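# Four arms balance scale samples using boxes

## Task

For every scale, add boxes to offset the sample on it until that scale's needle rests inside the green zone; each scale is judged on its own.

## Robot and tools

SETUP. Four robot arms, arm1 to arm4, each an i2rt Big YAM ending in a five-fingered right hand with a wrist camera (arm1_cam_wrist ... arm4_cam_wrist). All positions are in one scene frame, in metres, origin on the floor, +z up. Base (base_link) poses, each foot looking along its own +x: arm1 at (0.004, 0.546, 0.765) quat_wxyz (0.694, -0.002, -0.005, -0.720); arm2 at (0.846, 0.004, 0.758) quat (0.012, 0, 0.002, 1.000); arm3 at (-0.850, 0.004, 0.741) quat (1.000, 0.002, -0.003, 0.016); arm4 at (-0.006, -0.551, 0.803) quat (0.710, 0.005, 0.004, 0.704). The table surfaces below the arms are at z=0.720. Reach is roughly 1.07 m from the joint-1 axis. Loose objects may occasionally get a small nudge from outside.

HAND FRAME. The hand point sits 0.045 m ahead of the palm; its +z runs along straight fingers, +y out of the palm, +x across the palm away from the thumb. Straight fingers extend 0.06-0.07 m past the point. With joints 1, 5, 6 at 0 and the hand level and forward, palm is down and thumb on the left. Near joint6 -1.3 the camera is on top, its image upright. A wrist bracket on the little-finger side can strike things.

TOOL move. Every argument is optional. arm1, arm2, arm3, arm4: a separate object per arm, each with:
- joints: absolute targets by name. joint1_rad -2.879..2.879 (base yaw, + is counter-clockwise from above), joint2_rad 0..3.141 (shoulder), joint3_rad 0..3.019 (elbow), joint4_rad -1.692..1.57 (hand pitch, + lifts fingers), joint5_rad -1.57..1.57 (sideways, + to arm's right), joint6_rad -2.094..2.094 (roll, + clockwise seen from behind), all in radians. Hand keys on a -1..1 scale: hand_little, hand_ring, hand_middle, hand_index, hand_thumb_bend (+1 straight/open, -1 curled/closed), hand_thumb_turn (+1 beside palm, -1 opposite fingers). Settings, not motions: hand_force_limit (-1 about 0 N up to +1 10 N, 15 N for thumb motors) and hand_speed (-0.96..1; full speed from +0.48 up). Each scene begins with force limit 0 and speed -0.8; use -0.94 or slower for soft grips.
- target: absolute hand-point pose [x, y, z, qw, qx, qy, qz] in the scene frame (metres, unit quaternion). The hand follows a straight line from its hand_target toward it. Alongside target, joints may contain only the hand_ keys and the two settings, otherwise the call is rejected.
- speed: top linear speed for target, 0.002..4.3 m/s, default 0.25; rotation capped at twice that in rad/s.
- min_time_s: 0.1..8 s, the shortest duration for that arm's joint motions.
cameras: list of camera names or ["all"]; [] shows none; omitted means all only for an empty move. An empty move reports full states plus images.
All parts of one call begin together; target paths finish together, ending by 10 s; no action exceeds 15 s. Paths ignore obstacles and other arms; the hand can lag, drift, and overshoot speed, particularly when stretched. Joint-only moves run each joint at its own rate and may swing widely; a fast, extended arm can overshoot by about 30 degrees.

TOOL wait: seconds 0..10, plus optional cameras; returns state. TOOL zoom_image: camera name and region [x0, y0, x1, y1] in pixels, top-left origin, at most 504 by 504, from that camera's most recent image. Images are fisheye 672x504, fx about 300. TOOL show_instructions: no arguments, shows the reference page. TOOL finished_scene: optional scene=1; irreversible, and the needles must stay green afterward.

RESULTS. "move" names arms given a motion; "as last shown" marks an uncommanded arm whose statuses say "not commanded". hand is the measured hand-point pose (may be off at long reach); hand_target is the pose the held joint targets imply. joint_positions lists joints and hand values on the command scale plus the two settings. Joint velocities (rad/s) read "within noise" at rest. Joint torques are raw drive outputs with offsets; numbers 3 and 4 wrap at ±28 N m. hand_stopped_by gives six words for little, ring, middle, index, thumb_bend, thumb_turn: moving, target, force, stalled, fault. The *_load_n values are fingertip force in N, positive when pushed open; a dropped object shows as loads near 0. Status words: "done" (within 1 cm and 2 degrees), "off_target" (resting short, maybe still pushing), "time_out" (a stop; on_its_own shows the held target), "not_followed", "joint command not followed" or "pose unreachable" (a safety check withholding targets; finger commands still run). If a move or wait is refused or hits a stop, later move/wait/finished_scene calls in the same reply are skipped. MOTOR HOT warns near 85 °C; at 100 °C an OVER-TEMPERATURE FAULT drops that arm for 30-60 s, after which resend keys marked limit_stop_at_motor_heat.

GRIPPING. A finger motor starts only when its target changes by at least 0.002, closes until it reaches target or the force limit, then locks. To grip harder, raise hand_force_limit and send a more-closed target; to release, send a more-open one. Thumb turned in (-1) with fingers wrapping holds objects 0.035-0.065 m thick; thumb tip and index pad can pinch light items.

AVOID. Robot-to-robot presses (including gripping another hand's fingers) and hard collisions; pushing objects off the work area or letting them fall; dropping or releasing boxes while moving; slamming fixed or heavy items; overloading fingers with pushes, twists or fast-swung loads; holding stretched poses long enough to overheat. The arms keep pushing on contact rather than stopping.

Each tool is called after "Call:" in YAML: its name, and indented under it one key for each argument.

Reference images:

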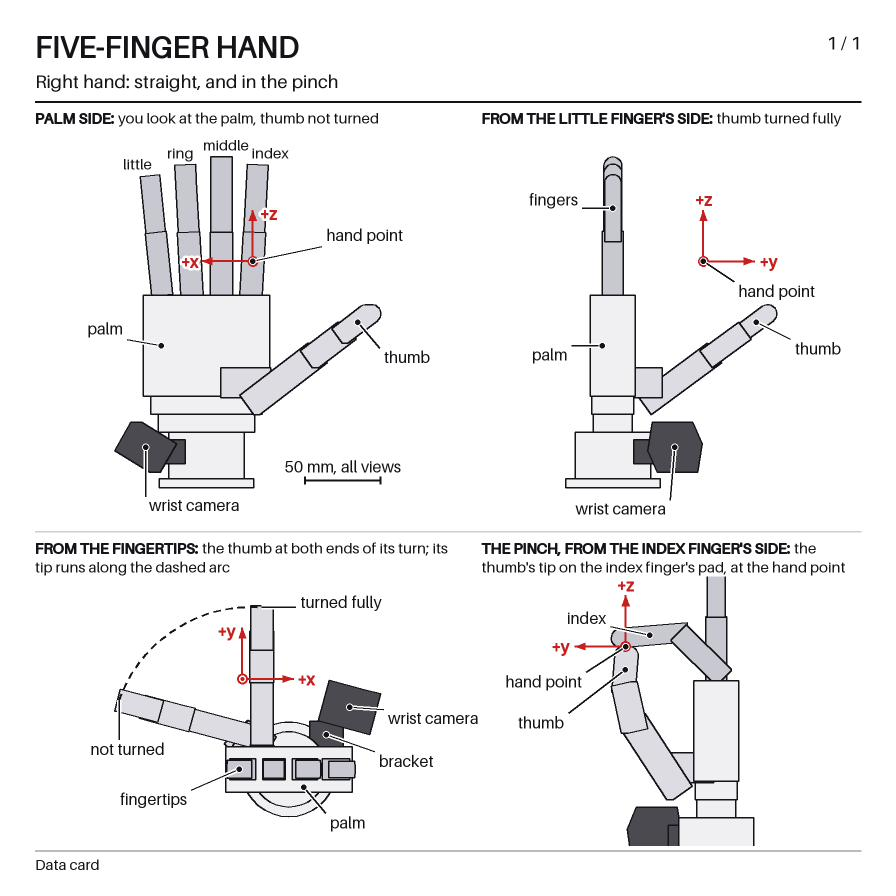

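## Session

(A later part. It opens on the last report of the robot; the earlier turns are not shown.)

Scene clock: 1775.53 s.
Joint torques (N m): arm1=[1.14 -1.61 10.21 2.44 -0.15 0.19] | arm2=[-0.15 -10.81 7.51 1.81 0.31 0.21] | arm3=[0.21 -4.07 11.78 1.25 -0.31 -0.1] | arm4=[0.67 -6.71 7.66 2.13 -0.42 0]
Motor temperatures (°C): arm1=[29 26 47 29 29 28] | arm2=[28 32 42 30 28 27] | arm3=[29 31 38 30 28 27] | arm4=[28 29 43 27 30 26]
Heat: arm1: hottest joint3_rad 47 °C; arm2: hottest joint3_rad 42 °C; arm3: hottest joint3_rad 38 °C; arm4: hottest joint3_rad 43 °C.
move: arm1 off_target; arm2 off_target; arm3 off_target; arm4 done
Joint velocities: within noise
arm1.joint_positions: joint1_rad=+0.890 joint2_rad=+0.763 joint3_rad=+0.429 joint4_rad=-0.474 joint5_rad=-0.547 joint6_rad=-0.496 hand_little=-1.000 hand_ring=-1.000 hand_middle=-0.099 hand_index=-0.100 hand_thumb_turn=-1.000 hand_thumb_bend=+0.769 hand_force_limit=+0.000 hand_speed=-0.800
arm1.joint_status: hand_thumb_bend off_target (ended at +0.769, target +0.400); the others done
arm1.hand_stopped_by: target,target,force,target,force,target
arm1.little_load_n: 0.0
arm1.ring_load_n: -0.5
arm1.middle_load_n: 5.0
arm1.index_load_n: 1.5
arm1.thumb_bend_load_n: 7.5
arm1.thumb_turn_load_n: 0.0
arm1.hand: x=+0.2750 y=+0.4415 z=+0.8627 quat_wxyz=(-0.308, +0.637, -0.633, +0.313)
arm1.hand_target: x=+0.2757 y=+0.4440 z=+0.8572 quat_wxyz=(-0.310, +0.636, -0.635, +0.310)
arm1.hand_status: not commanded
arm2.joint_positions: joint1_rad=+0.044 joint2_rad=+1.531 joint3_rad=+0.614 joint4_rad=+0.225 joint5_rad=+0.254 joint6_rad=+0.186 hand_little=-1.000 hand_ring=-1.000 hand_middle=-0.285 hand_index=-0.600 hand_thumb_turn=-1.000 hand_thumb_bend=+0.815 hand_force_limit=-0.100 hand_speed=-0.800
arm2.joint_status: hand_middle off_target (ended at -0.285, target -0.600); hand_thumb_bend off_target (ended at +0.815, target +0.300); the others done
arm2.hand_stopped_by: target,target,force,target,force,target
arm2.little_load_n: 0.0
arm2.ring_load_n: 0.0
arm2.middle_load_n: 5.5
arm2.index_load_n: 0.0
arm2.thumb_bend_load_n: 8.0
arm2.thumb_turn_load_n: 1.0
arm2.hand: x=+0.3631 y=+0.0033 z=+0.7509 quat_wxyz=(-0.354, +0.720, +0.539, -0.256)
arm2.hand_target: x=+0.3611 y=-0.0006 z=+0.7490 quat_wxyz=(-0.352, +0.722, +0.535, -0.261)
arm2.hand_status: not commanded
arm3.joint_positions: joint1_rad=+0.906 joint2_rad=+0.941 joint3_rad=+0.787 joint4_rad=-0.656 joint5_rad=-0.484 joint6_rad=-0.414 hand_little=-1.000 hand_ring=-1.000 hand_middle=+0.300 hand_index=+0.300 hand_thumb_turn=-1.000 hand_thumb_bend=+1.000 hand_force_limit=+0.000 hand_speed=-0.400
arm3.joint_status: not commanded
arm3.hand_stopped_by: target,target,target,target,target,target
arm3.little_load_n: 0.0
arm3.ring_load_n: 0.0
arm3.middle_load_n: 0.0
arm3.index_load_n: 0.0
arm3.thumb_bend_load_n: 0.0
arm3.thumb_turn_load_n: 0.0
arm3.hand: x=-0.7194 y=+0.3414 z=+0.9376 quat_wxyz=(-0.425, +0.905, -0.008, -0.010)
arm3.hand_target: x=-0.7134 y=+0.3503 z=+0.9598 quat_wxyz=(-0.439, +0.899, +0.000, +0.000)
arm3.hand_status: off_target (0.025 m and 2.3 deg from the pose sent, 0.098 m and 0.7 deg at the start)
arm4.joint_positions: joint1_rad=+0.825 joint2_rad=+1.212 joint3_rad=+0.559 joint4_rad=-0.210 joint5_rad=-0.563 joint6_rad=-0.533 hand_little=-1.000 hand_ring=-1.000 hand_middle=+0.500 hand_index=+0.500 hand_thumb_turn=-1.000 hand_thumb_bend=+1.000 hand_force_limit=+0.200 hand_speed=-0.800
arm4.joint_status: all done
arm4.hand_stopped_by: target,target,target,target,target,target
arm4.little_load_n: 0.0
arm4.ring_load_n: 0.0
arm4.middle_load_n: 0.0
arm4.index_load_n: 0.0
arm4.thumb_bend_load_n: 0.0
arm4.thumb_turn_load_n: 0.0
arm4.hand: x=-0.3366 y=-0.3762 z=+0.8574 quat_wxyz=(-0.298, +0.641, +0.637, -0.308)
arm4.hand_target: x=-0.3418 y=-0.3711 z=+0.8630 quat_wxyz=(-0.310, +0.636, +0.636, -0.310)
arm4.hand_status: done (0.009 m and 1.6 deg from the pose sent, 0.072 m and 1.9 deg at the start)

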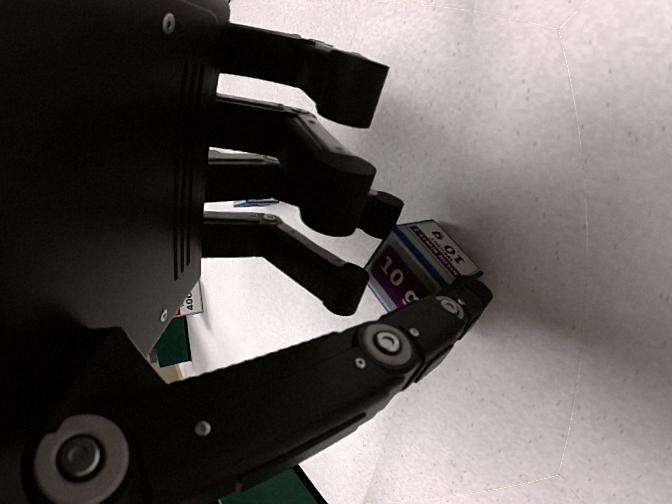

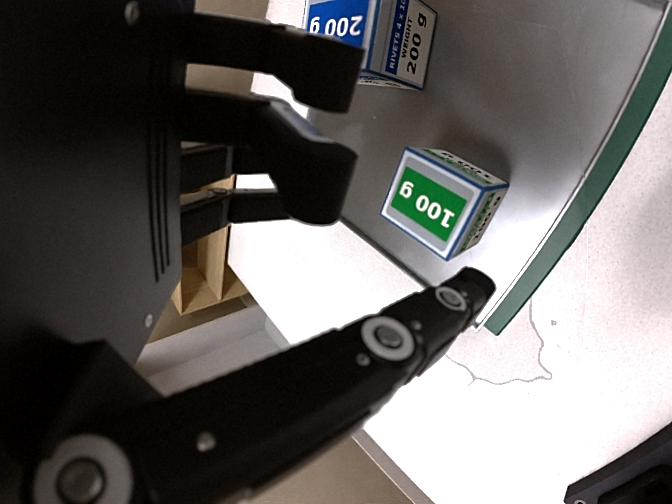

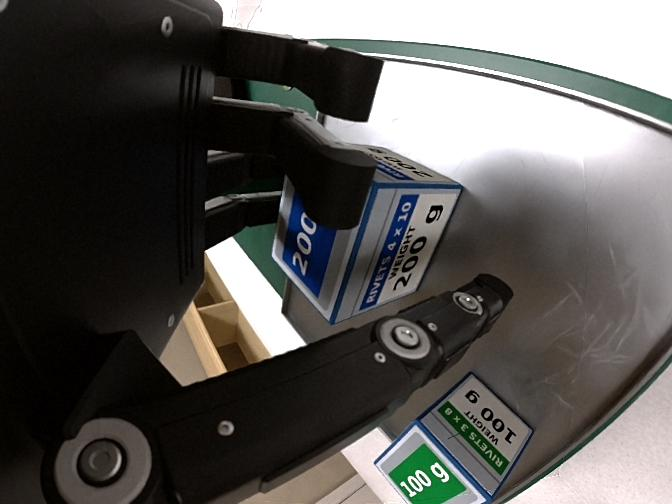

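Call:
move:
  arm1: {"target":[0.27,0.438,0.965,0.31,-0.6355,0.6355,-0.31],"speed":0.25}
  arm4: {"joints":{"hand_force_limit":0.2,"hand_speed":-0.8,"hand_thumb_bend":0.4,"hand_index":0.0,"hand_middle":0.0}}
  arm2: {"target":[0.367,0.004,0.89,0.3524,-0.7224,-0.5346,0.2608],"speed":0.25}
  arm3: {"target":[-0.52,0.1165,0.88,0.3524,-0.7224,0.5346,-0.2608],"speed":0.35,"joints":{"hand_index":0.2,"hand_middle":0.2,"hand_force_limit":-0.1}}
  cameras: ["arm2_cam_wrist","arm3_cam_wrist","arm4_cam_wrist"]

Scene clock: 1798.30 s.
Joint torques (N m): arm1=[0.15 -2.43 17.61 0.92 -0.57 -0.06] | arm2=[-1.14 -10.23 13.08 1.07 0.09 0.13] | arm3=[-0.62 -2.43 7.83 2.82 0.03 0.08] | arm4=[0.62 -6.77 7.64 2.04 -0.39 0]
Motor temperatures (°C): arm1=[29 26 48 29 29 28] | arm2=[28 32 41 30 28 27] | arm3=[29 31 41 30 29 27] | arm4=[28 30 42 27 30 26]
Heat: arm1: hottest joint3_rad 48 °C; arm2: hottest joint3_rad 41 °C; arm3: hottest joint3_rad 41 °C; arm4: hottest joint3_rad 42 °C.
move: arm1 off_target; arm2 off_target; arm3 done; arm4 off_target
Joint velocities: within noise
arm1.joint_positions: joint1_rad=+0.867 joint2_rad=+0.703 joint3_rad=+0.612 joint4_rad=-0.796 joint5_rad=-0.565 joint6_rad=-0.505 hand_little=-1.000 hand_ring=-1.000 hand_middle=-0.098 hand_index=-0.100 hand_thumb_turn=-1.000 hand_thumb_bend=+0.769 hand_force_limit=+0.000 hand_speed=-0.800
arm1.joint_status: not commanded
arm1.hand_stopped_by: target,target,force,target,force,target
arm1.little_load_n: 0.0
arm1.ring_load_n: 0.0
arm1.middle_load_n: 5.5
arm1.index_load_n: 1.5
arm1.thumb_bend_load_n: 7.0
arm1.thumb_turn_load_n: 0.0
arm1.hand: x=+0.2609 y=+0.4496 z=+0.9312 quat_wxyz=(-0.309, +0.634, -0.651, +0.279)
arm1.hand_target: x=+0.2695 y=+0.4390 z=+0.9642 quat_wxyz=(-0.310, +0.635, -0.636, +0.310)
arm1.hand_status: off_target (0.037 m and 4.0 deg from the pose sent, 0.103 m and 0.5 deg at the start)
arm2.joint_positions: joint1_rad=+0.044 joint2_rad=+1.228 joint3_rad=+0.742 joint4_rad=-0.238 joint5_rad=+0.251 joint6_rad=+0.186 hand_little=-1.000 hand_ring=-1.000 hand_middle=-0.285 hand_index=-0.600 hand_thumb_turn=-1.000 hand_thumb_bend=+0.815 hand_force_limit=-0.100 hand_speed=-0.800
arm2.joint_status: not commanded
arm2.hand_stopped_by: target,target,force,target,force,target
arm2.little_load_n: 0.0
arm2.ring_load_n: 0.0
arm2.middle_load_n: 5.0
arm2.index_load_n: 0.0
arm2.thumb_bend_load_n: 8.0
arm2.thumb_turn_load_n: 1.0
arm2.hand: x=+0.3807 y=+0.0035 z=+0.8689 quat_wxyz=(-0.344, +0.724, +0.545, -0.246)
arm2.hand_target: x=+0.3677 y=+0.0039 z=+0.8901 quat_wxyz=(-0.352, +0.722, +0.535, -0.261)
arm2.hand_status: off_target (0.025 m and 2.3 deg from the pose sent, 0.139 m and 0.8 deg at the start)
arm3.joint_positions: joint1_rad=+0.190 joint2_rad=+0.802 joint3_rad=+0.545 joint4_rad=-0.426 joint5_rad=-0.065 joint6_rad=-0.061 hand_little=-1.000 hand_ring=-1.000 hand_middle=+0.200 hand_index=+0.200 hand_thumb_turn=-1.000 hand_thumb_bend=+1.000 hand_force_limit=-0.100 hand_speed=-0.400
arm3.joint_status: all done
arm3.hand_stopped_by: target,target,target,target,target,target
arm3.little_load_n: 0.5
arm3.ring_load_n: 0.0
arm3.middle_load_n: 0.0
arm3.index_load_n: 0.0
arm3.thumb_bend_load_n: 0.0
arm3.thumb_turn_load_n: 0.0
arm3.hand: x=-0.5240 y=+0.1179 z=+0.8802 quat_wxyz=(-0.349, +0.729, -0.530, +0.257)
arm3.hand_target: x=-0.5201 y=+0.1164 z=+0.8801 quat_wxyz=(-0.352, +0.722, -0.535, +0.261)
arm3.hand_status: done (0.004 m and 1.1 deg from the pose sent, 0.306 m and 72.6 deg at the start)
arm4.joint_positions: joint1_rad=+0.825 joint2_rad=+1.212 joint3_rad=+0.559 joint4_rad=-0.208 joint5_rad=-0.564 joint6_rad=-0.533 hand_little=-1.000 hand_ring=-1.000 hand_middle=+0.042 hand_index=+0.022 hand_thumb_turn=-1.000 hand_thumb_bend=+0.759 hand_force_limit=+0.200 hand_speed=-0.800
arm4.joint_status: hand_middle off_target (ended at +0.042, target +0.000); hand_index off_target (ended at +0.022, target +0.000); hand_thumb_bend off_target (ended at +0.759, target +0.400); the others done
arm4.hand_stopped_by: target,target,force,force,force,target
arm4.little_load_n: 0.0
arm4.ring_load_n: 0.0
arm4.middle_load_n: 5.5
arm4.index_load_n: 7.0
arm4.thumb_bend_load_n: 12.0
arm4.thumb_turn_load_n: -1.5
arm4.hand: x=-0.3369 y=-0.3761 z=+0.8577 quat_wxyz=(-0.298, +0.641, +0.637, -0.309)
arm4.hand_target: x=-0.3418 y=-0.3711 z=+0.8631 quat_wxyz=(-0.310, +0.636, +0.636, -0.310)
arm4.hand_status: not commanded

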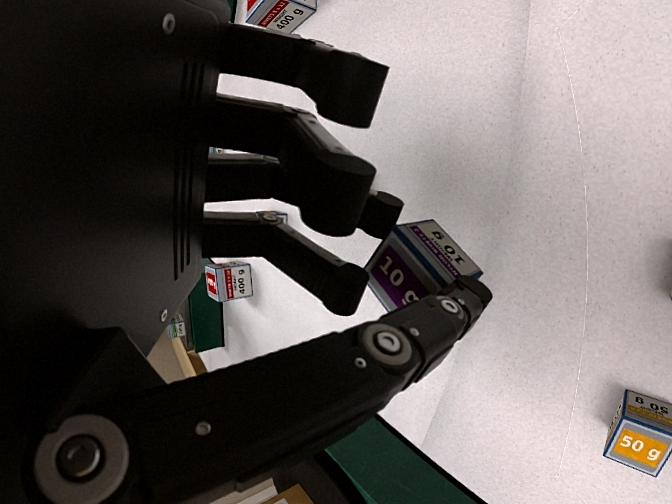

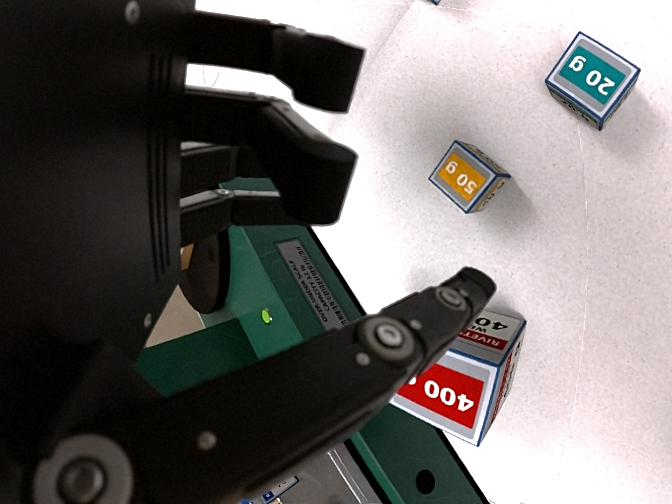

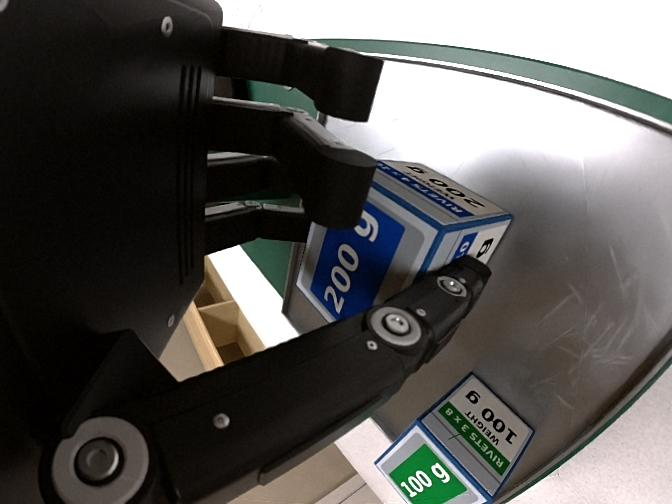

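Call:
move:
  arm1: {"target":[0.185,0.207,0.925,0.1499,-0.3074,0.8445,-0.412],"speed":0.35}
  arm4: {"target":[-0.341,-0.371,0.97,0.31,-0.6355,-0.6355,0.31],"speed":0.25}
  arm2: {"target":[0.66,-0.15,0.97,0.1678,-0.3439,-0.8303,0.405],"speed":0.35}
  arm3: {"target":[-0.5045,0.0955,0.819,0.3343,-0.6853,0.5781,-0.282],"speed":0.2}
  cameras: ["arm3_cam_wrist","arm2_cam_wrist"]

Scene clock: 1822.73 s.
Joint torques (N m): arm1=[0.56 -4.42 17.18 2.69 -0.07 0.23] | arm2=[0.21 -0.03 13.7 0.98 -0.02 -0.08] | arm3=[-1.2 -2.73 7.23 2.74 0.1 0.14] | arm4=[0.62 -7.12 12.79 1.07 -0.39 0.01]
Motor temperatures (°C): arm1=[29 26 50 29 29 28] | arm2=[28 32 44 30 28 27] | arm3=[29 31 39 30 28 27] | arm4=[28 30 42 27 30 26]
Heat: arm1: hottest joint3_rad 50 °C; arm2: hottest joint3_rad 44 °C; arm3: hottest joint3_rad 39 °C; arm4: hottest joint3_rad 42 °C.
move: arm1 off_target; arm2 off_target; arm3 done; arm4 off_target
Joint velocities: within noise
arm1.joint_positions: joint1_rad=+0.337 joint2_rad=+0.954 joint3_rad=+0.612 joint4_rad=-0.457 joint5_rad=-0.316 joint6_rad=-0.272 hand_little=-1.000 hand_ring=-1.000 hand_middle=-0.098 hand_index=-0.100 hand_thumb_turn=-1.000 hand_thumb_bend=+0.769 hand_force_limit=+0.000 hand_speed=-0.800
arm1.joint_status: not commanded
arm1.hand_stopped_by: target,target,force,target,force,target
arm1.little_load_n: 0.0
arm1.ring_load_n: 0.0
arm1.middle_load_n: 5.5
arm1.index_load_n: 1.5
arm1.thumb_bend_load_n: 7.0
arm1.thumb_turn_load_n: 0.0
arm1.hand: x=+0.1758 y=+0.2360 z=+0.8906 quat_wxyz=(-0.151, +0.315, -0.859, +0.374)
arm1.hand_target: x=+0.1837 y=+0.2099 z=+0.9259 quat_wxyz=(-0.150, +0.308, -0.844, +0.412)
arm1.hand_status: off_target (0.046 m and 4.7 deg from the pose sent, 0.254 m and 50.0 deg at the start)
arm2.joint_positions: joint1_rad=+0.412 joint2_rad=+0.432 joint3_rad=+0.600 joint4_rad=-0.901 joint5_rad=-0.305 joint6_rad=-0.236 hand_little=-1.000 hand_ring=-1.000 hand_middle=-0.285 hand_index=-0.600 hand_thumb_turn=-1.000 hand_thumb_bend=+0.815 hand_force_limit=-0.100 hand_speed=-0.800
arm2.joint_status: not commanded
arm2.hand_stopped_by: target,target,force,target,force,target
arm2.little_load_n: 0.0
arm2.ring_load_n: 0.0
arm2.middle_load_n: 5.0
arm2.index_load_n: 0.0
arm2.thumb_bend_load_n: 7.5
arm2.thumb_turn_load_n: 1.5
arm2.hand: x=+0.6624 y=-0.1492 z=+0.9539 quat_wxyz=(-0.156, +0.356, +0.831, -0.397)
arm2.hand_target: x=+0.6601 y=-0.1501 z=+0.9697 quat_wxyz=(-0.168, +0.344, +0.830, -0.405)
arm2.hand_status: off_target (0.016 m and 2.2 deg from the pose sent, 0.334 m and 61.6 deg at the start)
arm3.joint_positions: joint1_rad=+0.156 joint2_rad=+0.923 joint3_rad=+0.428 joint4_rad=-0.185 joint5_rad=+0.005 joint6_rad=-0.005 hand_little=-1.000 hand_ring=-1.000 hand_middle=+0.200 hand_index=+0.200 hand_thumb_turn=-1.000 hand_thumb_bend=+1.000 hand_force_limit=-0.100 hand_speed=-0.400
arm3.joint_status: not commanded
arm3.hand_stopped_by: target,target,target,target,target,target
arm3.little_load_n: 0.0
arm3.ring_load_n: 0.0
arm3.middle_load_n: 0.0
arm3.index_load_n: 0.0
arm3.thumb_bend_load_n: 0.0
arm3.thumb_turn_load_n: 0.0
arm3.hand: x=-0.5079 y=+0.0987 z=+0.8200 quat_wxyz=(-0.333, +0.695, -0.573, +0.279)
arm3.hand_target: x=-0.5046 y=+0.0955 z=+0.8191 quat_wxyz=(-0.335, +0.687, -0.580, +0.283)
arm3.hand_status: done (0.005 m and 1.2 deg from the pose sent, 0.068 m and 8.2 deg at the start)
arm4.joint_positions: joint1_rad=+0.825 joint2_rad=+1.058 joint3_rad=+0.702 joint4_rad=-0.550 joint5_rad=-0.564 joint6_rad=-0.533 hand_little=-1.000 hand_ring=-1.000 hand_middle=+0.042 hand_index=+0.022 hand_thumb_turn=-1.000 hand_thumb_bend=+0.759 hand_force_limit=+0.200 hand_speed=-0.800
arm4.joint_status: not commanded
arm4.hand_stopped_by: target,target,force,force,force,target
arm4.little_load_n: 0.0
arm4.ring_load_n: 0.0
arm4.middle_load_n: 5.5
arm4.index_load_n: 7.0
arm4.thumb_bend_load_n: 12.0
arm4.thumb_turn_load_n: -1.5
arm4.hand: x=-0.3264 y=-0.3852 z=+0.9365 quat_wxyz=(-0.277, +0.650, +0.637, -0.308)
arm4.hand_target: x=-0.3398 y=-0.3721 z=+0.9699 quat_wxyz=(-0.310, +0.635, +0.636, -0.310)
arm4.hand_status: off_target (0.039 m and 4.1 deg from the pose sent, 0.112 m and 1.5 deg at the start)
pictures: arm2_cam_wrist, arm3_cam_wrist

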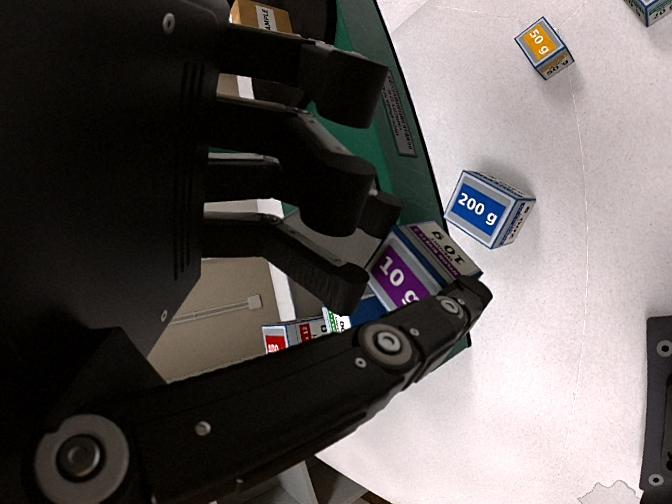

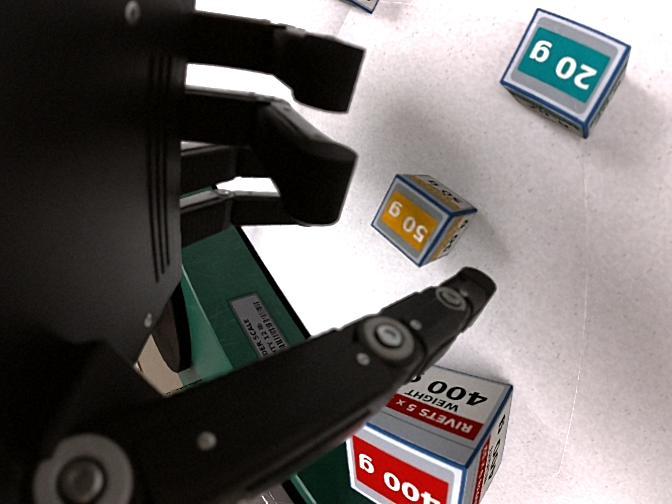

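Call:
move:
  arm1: {"target":[0.185,0.207,0.763,0.1499,-0.3074,0.8445,-0.412],"speed":0.2}
  arm4: {"target":[-0.185,-0.207,0.93,0.412,-0.8445,-0.3074,0.1499],"speed":0.35}
  arm2: {"target":[0.668,-0.332,0.94,0,0,-0.8988,0.4384],"speed":0.3}
  arm3: {"target":[-0.5047,0.0952,0.767,0.3343,-0.6853,0.5781,-0.282],"speed":0.12,"joints":{"hand_speed":-0.8}}
  cameras: ["arm3_cam_wrist","arm2_cam_wrist"]

Call:
move:
  arm1: {"target":[0.185,0.207,0.756,0.1499,-0.3074,0.8445,-0.412],"speed":0.1}
  arm4: {"target":[-0.185,-0.207,0.76,0.412,-0.8445,-0.3074,0.1499],"speed":0.2}
  arm2: {"target":[0.666,-0.334,0.846,0,0,-0.8988,0.4384],"speed":0.15}
  arm3: {"joints":{"hand_force_limit":-0.1,"hand_speed":-0.8,"hand_thumb_bend":0.4,"hand_index":-0.3,"hand_middle":-0.3}}
  cameras: ["arm1_cam_wrist","arm2_cam_wrist","arm3_cam_wrist"]

Scene clock: 1836.13 s.
Joint torques (N m): arm1=[0.67 -6.59 7.53 2.8 -0.03 0.18] | arm2=[0.44 -6.01 14.08 1.5 -0.49 -0.13] | arm3=[-1.2 -3.37 5.94 2.61 0.07 0.08] | arm4=[0.79 -5.66 9.03 2.63 -0.15 0.1]
Motor temperatures (°C): arm1=[29 26 51 29 29 28] | arm2=[28 32 46 30 28 27] | arm3=[29 31 39 30 28 27] | arm4=[28 30 42 27 30 26]
Heat: arm1: hottest joint3_rad 51 °C; arm2: hottest joint3_rad 46 °C; arm3: hottest joint3_rad 39 °C; arm4: hottest joint3_rad 42 °C.
move: arm1 done; arm2 off_target; arm3 done; arm4 off_target
Joint velocities: within noise
arm1.joint_positions: joint1_rad=+0.337 joint2_rad=+1.320 joint3_rad=+0.416 joint4_rad=+0.180 joint5_rad=-0.313 joint6_rad=-0.268 hand_little=-1.000 hand_ring=-1.000 hand_middle=-0.098 hand_index=-0.100 hand_thumb_turn=-1.000 hand_thumb_bend=+0.769 hand_force_limit=+0.000 hand_speed=-0.800
arm1.joint_status: not commanded
arm1.hand_stopped_by: target,target,force,target,force,target
arm1.little_load_n: 0.5
arm1.ring_load_n: 0.0
arm1.middle_load_n: 5.5
arm1.index_load_n: 1.5
arm1.thumb_bend_load_n: 7.0
arm1.thumb_turn_load_n: 0.0
arm1.hand: x=+0.1846 y=+0.2072 z=+0.7650 quat_wxyz=(-0.149, +0.313, -0.844, +0.408)
arm1.hand_target: x=+0.1850 y=+0.2071 z=+0.7631 quat_wxyz=(-0.150, +0.308, -0.845, +0.412)
arm1.hand_status: done (0.002 m and 0.8 deg from the pose sent, 0.131 m and 4.7 deg at the start)
arm2.joint_positions: joint1_rad=+0.834 joint2_rad=+1.013 joint3_rad=+0.751 joint4_rad=-0.610 joint5_rad=-0.566 joint6_rad=-0.510 hand_little=-1.000 hand_ring=-1.000 hand_middle=-0.285 hand_index=-0.600 hand_thumb_turn=-1.000 hand_thumb_bend=+0.815 hand_force_limit=-0.100 hand_speed=-0.800
arm2.joint_status: not commanded
arm2.hand_stopped_by: target,target,force,target,force,target
arm2.little_load_n: 0.0
arm2.ring_load_n: 0.0
arm2.middle_load_n: 5.5
arm2.index_load_n: -0.5
arm2.thumb_bend_load_n: 8.0
arm2.thumb_turn_load_n: 1.5
arm2.hand: x=+0.6780 y=-0.3191 z=+0.9213 quat_wxyz=(+0.016, +0.018, +0.906, -0.422)
arm2.hand_target: x=+0.6685 y=-0.3312 z=+0.9403 quat_wxyz=(+0.000, +0.000, +0.899, -0.438)
arm2.hand_status: off_target (0.025 m and 3.4 deg from the pose sent, 0.183 m and 45.8 deg at the start)
arm3.joint_positions: joint1_rad=+0.155 joint2_rad=+1.071 joint3_rad=+0.337 joint4_rad=+0.053 joint5_rad=+0.005 joint6_rad=-0.005 hand_little=-1.000 hand_ring=-1.000 hand_middle=+0.200 hand_index=+0.200 hand_thumb_turn=-1.000 hand_thumb_bend=+1.000 hand_force_limit=-0.100 hand_speed=-0.800
arm3.joint_status: all done
arm3.hand_stopped_by: target,target,target,target,target,target
arm3.little_load_n: 0.0
arm3.ring_load_n: 0.0
arm3.middle_load_n: 0.0
arm3.index_load_n: 0.0
arm3.thumb_bend_load_n: 0.0
arm3.thumb_turn_load_n: 0.0
arm3.hand: x=-0.5074 y=+0.0985 z=+0.7676 quat_wxyz=(-0.333, +0.694, -0.574, +0.279)
arm3.hand_target: x=-0.5049 y=+0.0952 z=+0.7670 quat_wxyz=(-0.335, +0.687, -0.580, +0.283)
arm3.hand_status: done (0.004 m and 1.2 deg from the pose sent, 0.053 m and 1.2 deg at the start)
arm4.joint_positions: joint1_rad=+0.308 joint2_rad=+1.016 joint3_rad=+0.608 joint4_rad=-0.348 joint5_rad=-0.304 joint6_rad=-0.277 hand_little=-1.000 hand_ring=-1.000 hand_middle=+0.042 hand_index=+0.022 hand_thumb_turn=-1.000 hand_thumb_bend=+0.759 hand_force_limit=+0.200 hand_speed=-0.800
arm4.joint_status: not commanded
arm4.hand_stopped_by: target,target,force,force,force,target
arm4.little_load_n: 0.0
arm4.ring_load_n: 0.0
arm4.middle_load_n: 5.5
arm4.index_load_n: 7.0
arm4.thumb_bend_load_n: 12.0
arm4.thumb_turn_load_n: -1.5
arm4.hand: x=-0.1812 y=-0.2172 z=+0.9184 quat_wxyz=(-0.393, +0.852, +0.314, -0.148)
arm4.hand_target: x=-0.1848 y=-0.2075 z=+0.9303 quat_wxyz=(-0.412, +0.845, +0.308, -0.150)
arm4.hand_status: off_target (0.016 m and 2.5 deg from the pose sent, 0.228 m and 50.3 deg at the start)
pictures: arm2_cam_wrist, arm3_cam_wrist

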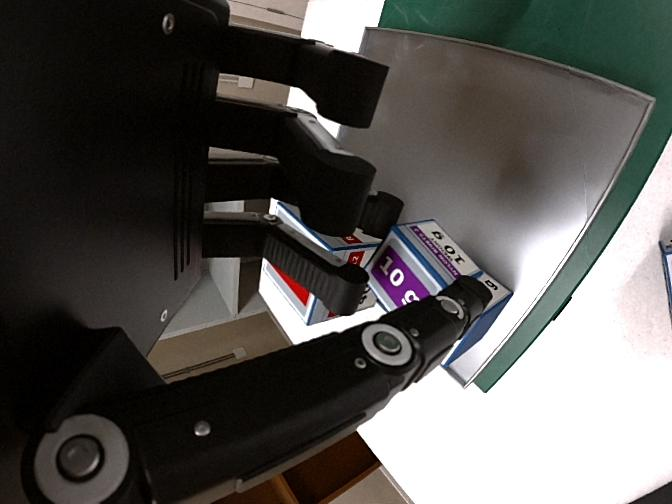

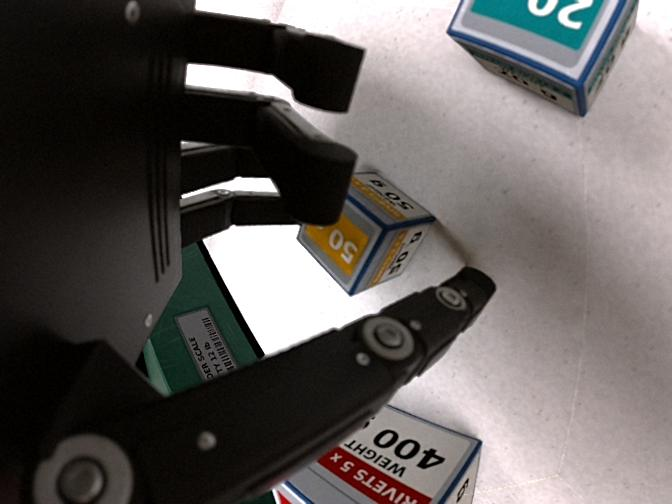

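Scene clock: 1838.47 s.
Joint torques (N m): arm1=[0.73 -6.01 6.78 2.74 -0.03 0.18] | arm2=[-0.21 -6.53 9.26 1.65 -0.34 -0.11] | arm3=[-0.91 -3.19 6.16 2.96 0.04 0.09] | arm4=[0.32 -7.24 4.98 2.54 -0.14 0.05]
Motor temperatures (°C): arm1=[29 26 51 29 29 28] | arm2=[28 32 45 30 28 27] | arm3=[29 31 39 30 28 27] | arm4=[28 30 42 27 30 26]
Heat: arm1: hottest joint3_rad 51 °C; arm2: hottest joint3_rad 45 °C; arm3: hottest joint3_rad 39 °C; arm4: hottest joint3_rad 42 °C.
move: arm1 done; arm2 done; arm3 off_target; arm4 done
Joint velocities: within noise
arm1.joint_positions: joint1_rad=+0.337 joint2_rad=+1.338 joint3_rad=+0.416 joint4_rad=+0.215 joint5_rad=-0.313 joint6_rad=-0.266 hand_little=-1.000 hand_ring=-1.000 hand_middle=-0.098 hand_index=-0.100 hand_thumb_turn=-1.000 hand_thumb_bend=+0.769 hand_force_limit=+0.000 hand_speed=-0.800
arm1.joint_status: not commanded
arm1.hand_stopped_by: target,target,force,target,force,target
arm1.little_load_n: 0.5
arm1.ring_load_n: 0.0
arm1.middle_load_n: 6.0
arm1.index_load_n: 0.5
arm1.thumb_bend_load_n: 6.5
arm1.thumb_turn_load_n: 0.0
arm1.hand: x=+0.1862 y=+0.2023 z=+0.7638 quat_wxyz=(-0.148, +0.313, -0.841, +0.416)
arm1.hand_target: x=+0.1849 y=+0.2072 z=+0.7563 quat_wxyz=(-0.150, +0.308, -0.845, +0.412)
arm1.hand_status: done (0.009 m and 0.9 deg from the pose sent, 0.009 m and 0.8 deg at the start)
arm2.joint_positions: joint1_rad=+0.834 joint2_rad=+1.135 joint3_rad=+0.614 joint4_rad=-0.302 joint5_rad=-0.568 joint6_rad=-0.513 hand_little=-1.000 hand_ring=-1.000 hand_middle=-0.285 hand_index=-0.600 hand_thumb_turn=-1.000 hand_thumb_bend=+0.815 hand_force_limit=-0.100 hand_speed=-0.800
arm2.joint_status: not commanded
arm2.hand_stopped_by: target,target,force,target,force,target
arm2.little_load_n: 0.0
arm2.ring_load_n: 0.0
arm2.middle_load_n: 5.0
arm2.index_load_n: 0.0
arm2.thumb_bend_load_n: 8.0
arm2.thumb_turn_load_n: 1.5
arm2.hand: x=+0.6659 y=-0.3324 z=+0.8502 quat_wxyz=(+0.001, +0.009, +0.899, -0.439)
arm2.hand_target: x=+0.6660 y=-0.3339 z=+0.8461 quat_wxyz=(+0.000, +0.000, +0.899, -0.438)
arm2.hand_status: done (0.004 m and 1.0 deg from the pose sent, 0.078 m and 3.4 deg at the start)
arm3.joint_positions: joint1_rad=+0.155 joint2_rad=+1.071 joint3_rad=+0.337 joint4_rad=+0.054 joint5_rad=+0.005 joint6_rad=-0.005 hand_little=-1.000 hand_ring=-1.000 hand_middle=-0.185 hand_index=-0.223 hand_thumb_turn=-1.000 hand_thumb_bend=+0.806 hand_force_limit=-0.100 hand_speed=-0.800
arm3.joint_status: hand_middle off_target (ended at -0.185, target -0.300); hand_index off_target (ended at -0.223, target -0.300); hand_thumb_bend off_target (ended at +0.806, target +0.400); the others done
arm3.hand_stopped_by: target,target,force,force,force,target
arm3.little_load_n: 0.0
arm3.ring_load_n: 0.5
arm3.middle_load_n: 4.0
arm3.index_load_n: 4.5
arm3.thumb_bend_load_n: 8.5
arm3.thumb_turn_load_n: -3.0
arm3.hand: x=-0.5073 y=+0.0985 z=+0.7677 quat_wxyz=(-0.333, +0.694, -0.574, +0.279)
arm3.hand_target: x=-0.5048 y=+0.0952 z=+0.7670 quat_wxyz=(-0.335, +0.687, -0.579, +0.283)
arm3.hand_status: not commanded
arm4.joint_positions: joint1_rad=+0.307 joint2_rad=+1.488 joint3_rad=+0.383 joint4_rad=+0.370 joint5_rad=-0.309 joint6_rad=-0.274 hand_little=-1.000 hand_ring=-1.000 hand_middle=+0.042 hand_index=+0.022 hand_thumb_turn=-1.000 hand_thumb_bend=+0.759 hand_force_limit=+0.200 hand_speed=-0.800
arm4.joint_status: not commanded
arm4.hand_stopped_by: target,target,force,force,force,target
arm4.little_load_n: 0.0
arm4.ring_load_n: 0.0
arm4.middle_load_n: 7.0
arm4.index_load_n: 5.0
arm4.thumb_bend_load_n: 11.0
arm4.thumb_turn_load_n: -1.0
arm4.hand: x=-0.1846 y=-0.2135 z=+0.7575 quat_wxyz=(-0.402, +0.847, +0.313, -0.150)
arm4.hand_target: x=-0.1849 y=-0.2072 z=+0.7600 quat_wxyz=(-0.412, +0.845, +0.308, -0.150)
arm4.hand_status: done (0.007 m and 1.3 deg from the pose sent, 0.159 m and 2.5 deg at the start)

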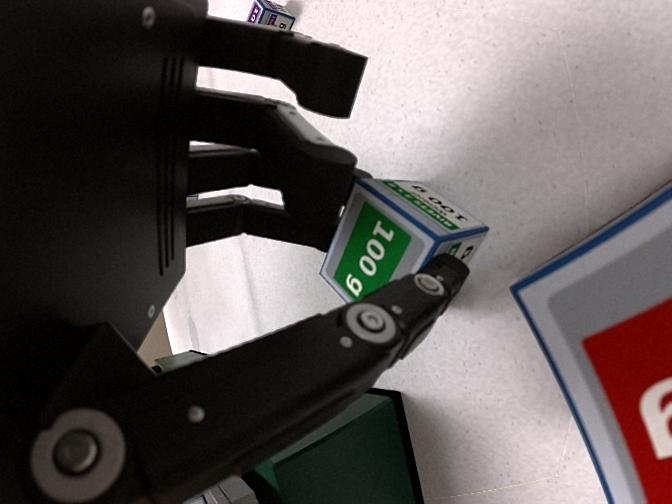

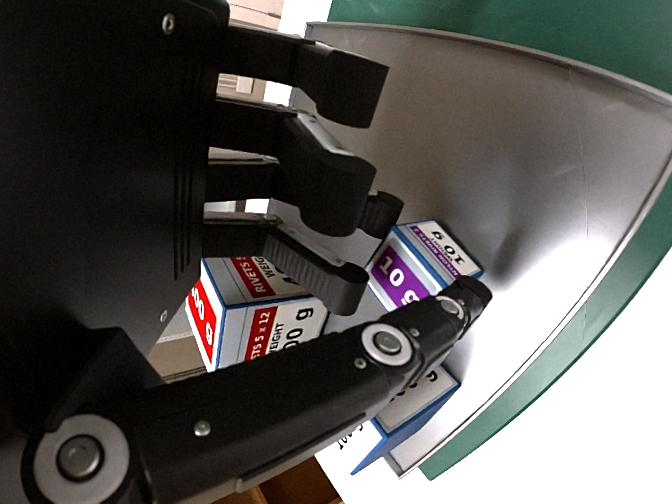

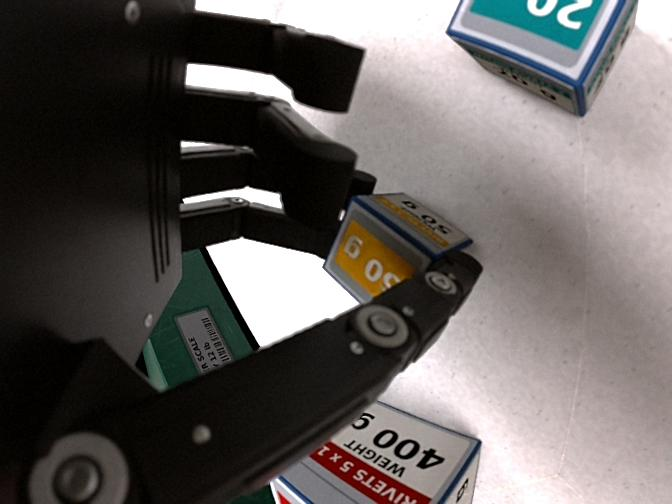

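Call:
move:
  arm1: {"joints":{"hand_speed":-0.4,"hand_thumb_bend":1.0,"hand_index":0.3,"hand_middle":0.3}}
  arm4: {"joints":{"hand_speed":-0.4,"hand_thumb_bend":1.0,"hand_index":0.4,"hand_middle":0.4}}
  arm2: {"target":[0.666,-0.334,0.839,0,0,-0.8988,0.4384],"speed":0.1}
  arm3: {"target":[-0.507,0.1,0.89,0.3343,-0.6853,0.5781,-0.282],"speed":0.25}
  cameras: ["arm3_cam_wrist"]

Call:
move:
  arm1: {"target":[0.183,0.205,0.90,0.1499,-0.3074,0.8445,-0.412],"speed":0.3,"joints":{"hand_index":0.2,"hand_middle":0.2,"hand_force_limit":-0.1}}
  arm4: {"target":[-0.19,-0.21,0.90,0.412,-0.8445,-0.3074,0.1499],"speed":0.3,"joints":{"hand_index":0.2,"hand_middle":0.2,"hand_force_limit":-0.1}}
  arm2: {"joints":{"hand_speed":-0.5,"hand_thumb_bend":1.0,"hand_middle":0.1,"hand_index":0.1}}
  arm3: {"target":[-0.665,0.19,0.985,0.405,-0.8303,0.3439,-0.1678],"speed":0.35}
  cameras: ["arm2_cam_wrist","arm3_cam_wrist"]

Scene clock: 1866.13 s.
Joint torques (N m): arm1=[0.85 -6.12 6.79 2.71 -0.03 0.21] | arm2=[-0.26 -6.24 9.05 1.59 -0.37 -0.16] | arm3=[0.62 -2.08 11.62 1.51 0.04 0.13] | arm4=[0.26 -7.3 4.97 2.39 -0.15 0.05]
Motor temperatures (°C): arm1=[29 27 47 29 29 28] | arm2=[28 32 43 30 28 27] | arm3=[29 31 38 30 28 27] | arm4=[28 30 40 27 30 26]
Heat: arm1: hottest joint3_rad 47 °C; arm2: hottest joint3_rad 43 °C; arm3: hottest joint3_rad 38 °C; arm4: hottest joint3_rad 40 °C.
move: arm1 done; arm2 done; arm3 off_target; arm4 done
Joint velocities: within noise
arm1.joint_positions: joint1_rad=+0.337 joint2_rad=+1.341 joint3_rad=+0.416 joint4_rad=+0.215 joint5_rad=-0.313 joint6_rad=-0.266 hand_little=-1.000 hand_ring=-1.000 hand_middle=+0.300 hand_index=+0.300 hand_thumb_turn=-1.000 hand_thumb_bend=+1.000 hand_force_limit=+0.000 hand_speed=-0.400
arm1.joint_status: all done
arm1.hand_stopped_by: target,target,target,target,target,target
arm1.little_load_n: 0.0
arm1.ring_load_n: 0.0
arm1.middle_load_n: 0.0
arm1.index_load_n: -0.5
arm1.thumb_bend_load_n: 0.0
arm1.thumb_turn_load_n: 0.0
arm1.hand: x=+0.1861 y=+0.2026 z=+0.7629 quat_wxyz=(-0.149, +0.313, -0.841, +0.415)
arm1.hand_target: x=+0.1849 y=+0.2072 z=+0.7562 quat_wxyz=(-0.150, +0.308, -0.845, +0.412)
arm1.hand_status: not commanded
arm2.joint_positions: joint1_rad=+0.834 joint2_rad=+1.141 joint3_rad=+0.607 joint4_rad=-0.278 joint5_rad=-0.568 joint6_rad=-0.513 hand_little=-1.000 hand_ring=-1.000 hand_middle=-0.285 hand_index=-0.600 hand_thumb_turn=-1.000 hand_thumb_bend=+0.815 hand_force_limit=-0.100 hand_speed=-0.800
arm2.joint_status: not commanded
arm2.hand_stopped_by: target,target,force,target,force,target
arm2.little_load_n: 0.0
arm2.ring_load_n: 0.0
arm2.middle_load_n: 5.0
arm2.index_load_n: 0.0
arm2.thumb_bend_load_n: 8.0
arm2.thumb_turn_load_n: 1.5
arm2.hand: x=+0.6646 y=-0.3338 z=+0.8475 quat_wxyz=(-0.002, +0.007, +0.897, -0.442)
arm2.hand_target: x=+0.6661 y=-0.3337 z=+0.8391 quat_wxyz=(+0.000, +0.000, +0.899, -0.438)
arm2.hand_status: done (0.009 m and 1.0 deg from the pose sent, 0.011 m and 1.0 deg at the start)
arm3.joint_positions: joint1_rad=+0.155 joint2_rad=+0.814 joint3_rad=+0.522 joint4_rad=-0.419 joint5_rad=+0.021 joint6_rad=+0.006 hand_little=-1.000 hand_ring=-1.000 hand_middle=-0.185 hand_index=-0.223 hand_thumb_turn=-1.000 hand_thumb_bend=+0.806 hand_force_limit=-0.100 hand_speed=-0.800
arm3.joint_status: not commanded
arm3.hand_stopped_by: target,target,force,force,force,target
arm3.little_load_n: 0.0
arm3.ring_load_n: 0.0
arm3.middle_load_n: 4.0
arm3.index_load_n: 5.0
arm3.thumb_bend_load_n: 9.0
arm3.thumb_turn_load_n: -2.5
arm3.hand: x=-0.5201 y=+0.0936 z=+0.8651 quat_wxyz=(-0.319, +0.694, -0.585, +0.273)
arm3.hand_target: x=-0.5078 y=+0.0998 z=+0.8899 quat_wxyz=(-0.335, +0.687, -0.579, +0.283)
arm3.hand_status: off_target (0.029 m and 2.4 deg from the pose sent, 0.122 m and 1.2 deg at the start)
arm4.joint_positions: joint1_rad=+0.307 joint2_rad=+1.488 joint3_rad=+0.383 joint4_rad=+0.374 joint5_rad=-0.309 joint6_rad=-0.274 hand_little=-1.000 hand_ring=-1.000 hand_middle=+0.400 hand_index=+0.400 hand_thumb_turn=-1.000 hand_thumb_bend=+1.000 hand_force_limit=+0.200 hand_speed=-0.400
arm4.joint_status: all done
arm4.hand_stopped_by: target,target,target,target,target,target
arm4.little_load_n: 0.0
arm4.ring_load_n: 0.0
arm4.middle_load_n: 0.0
arm4.index_load_n: 0.0
arm4.thumb_bend_load_n: 0.0
arm4.thumb_turn_load_n: 0.5
arm4.hand: x=-0.1849 y=-0.2127 z=+0.7579 quat_wxyz=(-0.404, +0.846, +0.313, -0.150)
arm4.hand_target: x=-0.1849 y=-0.2071 z=+0.7601 quat_wxyz=(-0.412, +0.845, +0.308, -0.150)
arm4.hand_status: not commanded

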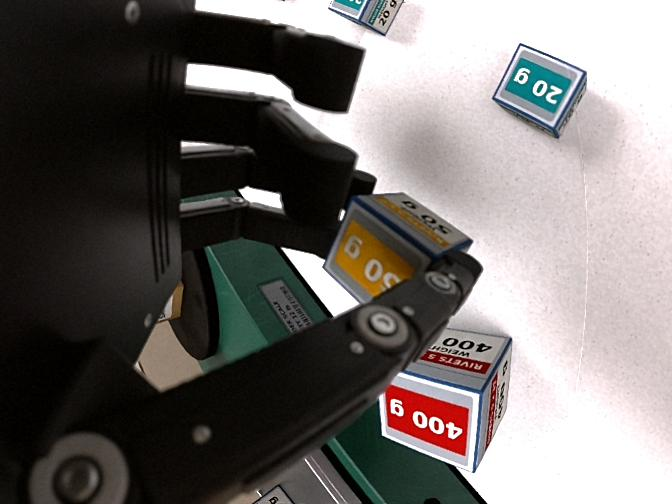

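Scene clock: 1867.80 s.
Joint torques (N m): arm1=[0.26 -5.25 15.73 1.05 -0.32 0.12] | arm2=[0.26 -7.18 9.43 1.2 -0.27 -0.11] | arm3=[0.32 0.32 12.49 1.32 0.04 -0.02] | arm4=[1.44 -5.71 11.06 1.18 -0.05 0.08]
Motor temperatures (°C): arm1=[29 27 47 29 29 28] | arm2=[28 32 43 30 28 27] | arm3=[29 31 38 30 28 27] | arm4=[28 30 40 27 30 26]
Heat: arm1: hottest joint3_rad 47 °C; arm2: hottest joint3_rad 43 °C; arm3: hottest joint3_rad 38 °C; arm4: hottest joint3_rad 40 °C.
move: arm1 off_target; arm2 done; arm3 off_target; arm4 off_target
Joint velocities: within noise
arm1.joint_positions: joint1_rad=+0.336 joint2_rad=+0.999 joint3_rad=+0.577 joint4_rad=-0.330 joint5_rad=-0.313 joint6_rad=-0.266 hand_little=-1.000 hand_ring=-1.000 hand_middle=+0.200 hand_index=+0.200 hand_thumb_turn=-1.000 hand_thumb_bend=+1.000 hand_force_limit=-0.100 hand_speed=-0.400
arm1.joint_status: all done
arm1.hand_stopped_by: target,target,target,target,target,target
arm1.little_load_n: 0.0
arm1.ring_load_n: 0.0
arm1.middle_load_n: 0.0
arm1.index_load_n: 0.0
arm1.thumb_bend_load_n: 0.0
arm1.thumb_turn_load_n: 0.0
arm1.hand: x=+0.1799 y=+0.2210 z=+0.8762 quat_wxyz=(-0.149, +0.312, -0.851, +0.396)
arm1.hand_target: x=+0.1826 y=+0.2058 z=+0.8999 quat_wxyz=(-0.150, +0.307, -0.844, +0.412)
arm1.hand_status: off_target (0.029 m and 2.1 deg from the pose sent, 0.137 m and 0.8 deg at the start)
arm2.joint_positions: joint1_rad=+0.834 joint2_rad=+1.147 joint3_rad=+0.600 joint4_rad=-0.262 joint5_rad=-0.572 joint6_rad=-0.513 hand_little=-1.000 hand_ring=-1.000 hand_middle=+0.100 hand_index=+0.100 hand_thumb_turn=-1.000 hand_thumb_bend=+1.000 hand_force_limit=-0.100 hand_speed=-0.500
arm2.joint_status: all done
arm2.hand_stopped_by: target,target,target,target,target,target
arm2.little_load_n: 0.0
arm2.ring_load_n: 0.0
arm2.middle_load_n: 0.0
arm2.index_load_n: 0.0
arm2.thumb_bend_load_n: 0.0
arm2.thumb_turn_load_n: 0.0
arm2.hand: x=+0.6650 y=-0.3343 z=+0.8443 quat_wxyz=(-0.001, +0.006, +0.896, -0.444)
arm2.hand_target: x=+0.6660 y=-0.3338 z=+0.8392 quat_wxyz=(+0.000, +0.000, +0.899, -0.438)
arm2.hand_status: not commanded
arm3.joint_positions: joint1_rad=+0.540 joint2_rad=+0.500 joint3_rad=+0.663 joint4_rad=-0.896 joint5_rad=-0.163 joint6_rad=-0.120 hand_little=-1.000 hand_ring=-1.000 hand_middle=-0.185 hand_index=-0.223 hand_thumb_turn=-1.000 hand_thumb_bend=+0.806 hand_force_limit=-0.100 hand_speed=-0.800
arm3.joint_status: not commanded
arm3.hand_stopped_by: target,target,force,force,force,target
arm3.little_load_n: 0.0
arm3.ring_load_n: 0.0
arm3.middle_load_n: 4.0
arm3.index_load_n: 5.0
arm3.thumb_bend_load_n: 8.5
arm3.thumb_turn_load_n: -2.5
arm3.hand: x=-0.6695 y=+0.1849 z=+0.9542 quat_wxyz=(-0.386, +0.837, -0.356, +0.155)
arm3.hand_target: x=-0.6656 y=+0.1896 z=+0.9844 quat_wxyz=(-0.405, +0.830, -0.344, +0.168)
arm3.hand_status: off_target (0.032 m and 3.1 deg from the pose sent, 0.211 m and 35.5 deg at the start)
arm4.joint_positions: joint1_rad=+0.319 joint2_rad=+1.058 joint3_rad=+0.515 joint4_rad=-0.202 joint5_rad=-0.292 joint6_rad=-0.260 hand_little=-1.000 hand_ring=-1.000 hand_middle=+0.200 hand_index=+0.200 hand_thumb_turn=-1.000 hand_thumb_bend=+1.000 hand_force_limit=-0.100 hand_speed=-0.400
arm4.joint_status: all done
arm4.hand_stopped_by: target,target,target,target,target,target
arm4.little_load_n: 0.0
arm4.ring_load_n: 0.0
arm4.middle_load_n: 0.0
arm4.index_load_n: 0.0
arm4.thumb_bend_load_n: 0.0
arm4.thumb_turn_load_n: 0.0
arm4.hand: x=-0.1824 y=-0.2240 z=+0.8795 quat_wxyz=(-0.396, +0.852, +0.309, -0.148)
arm4.hand_target: x=-0.1896 y=-0.2107 z=+0.9002 quat_wxyz=(-0.412, +0.844, +0.307, -0.150)
arm4.hand_status: off_target (0.026 m and 2.0 deg from the pose sent, 0.142 m and 1.1 deg at the start)

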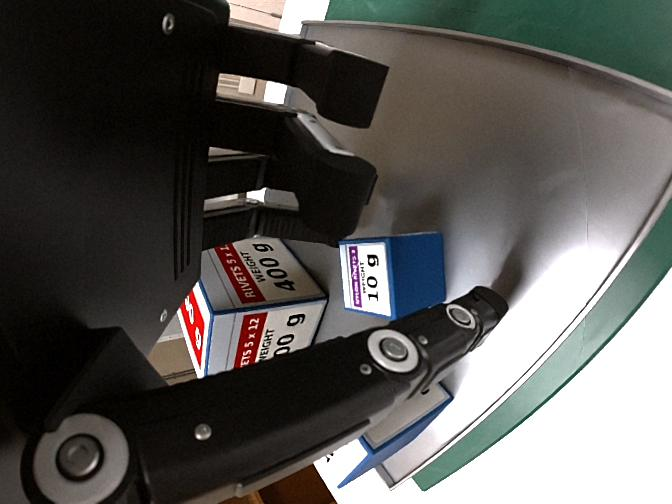

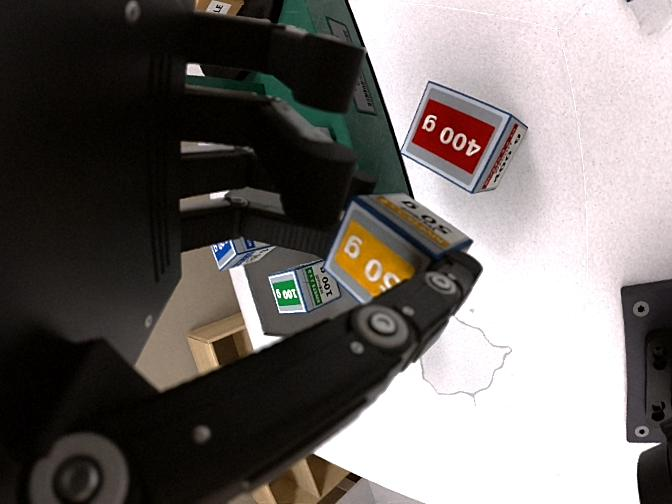

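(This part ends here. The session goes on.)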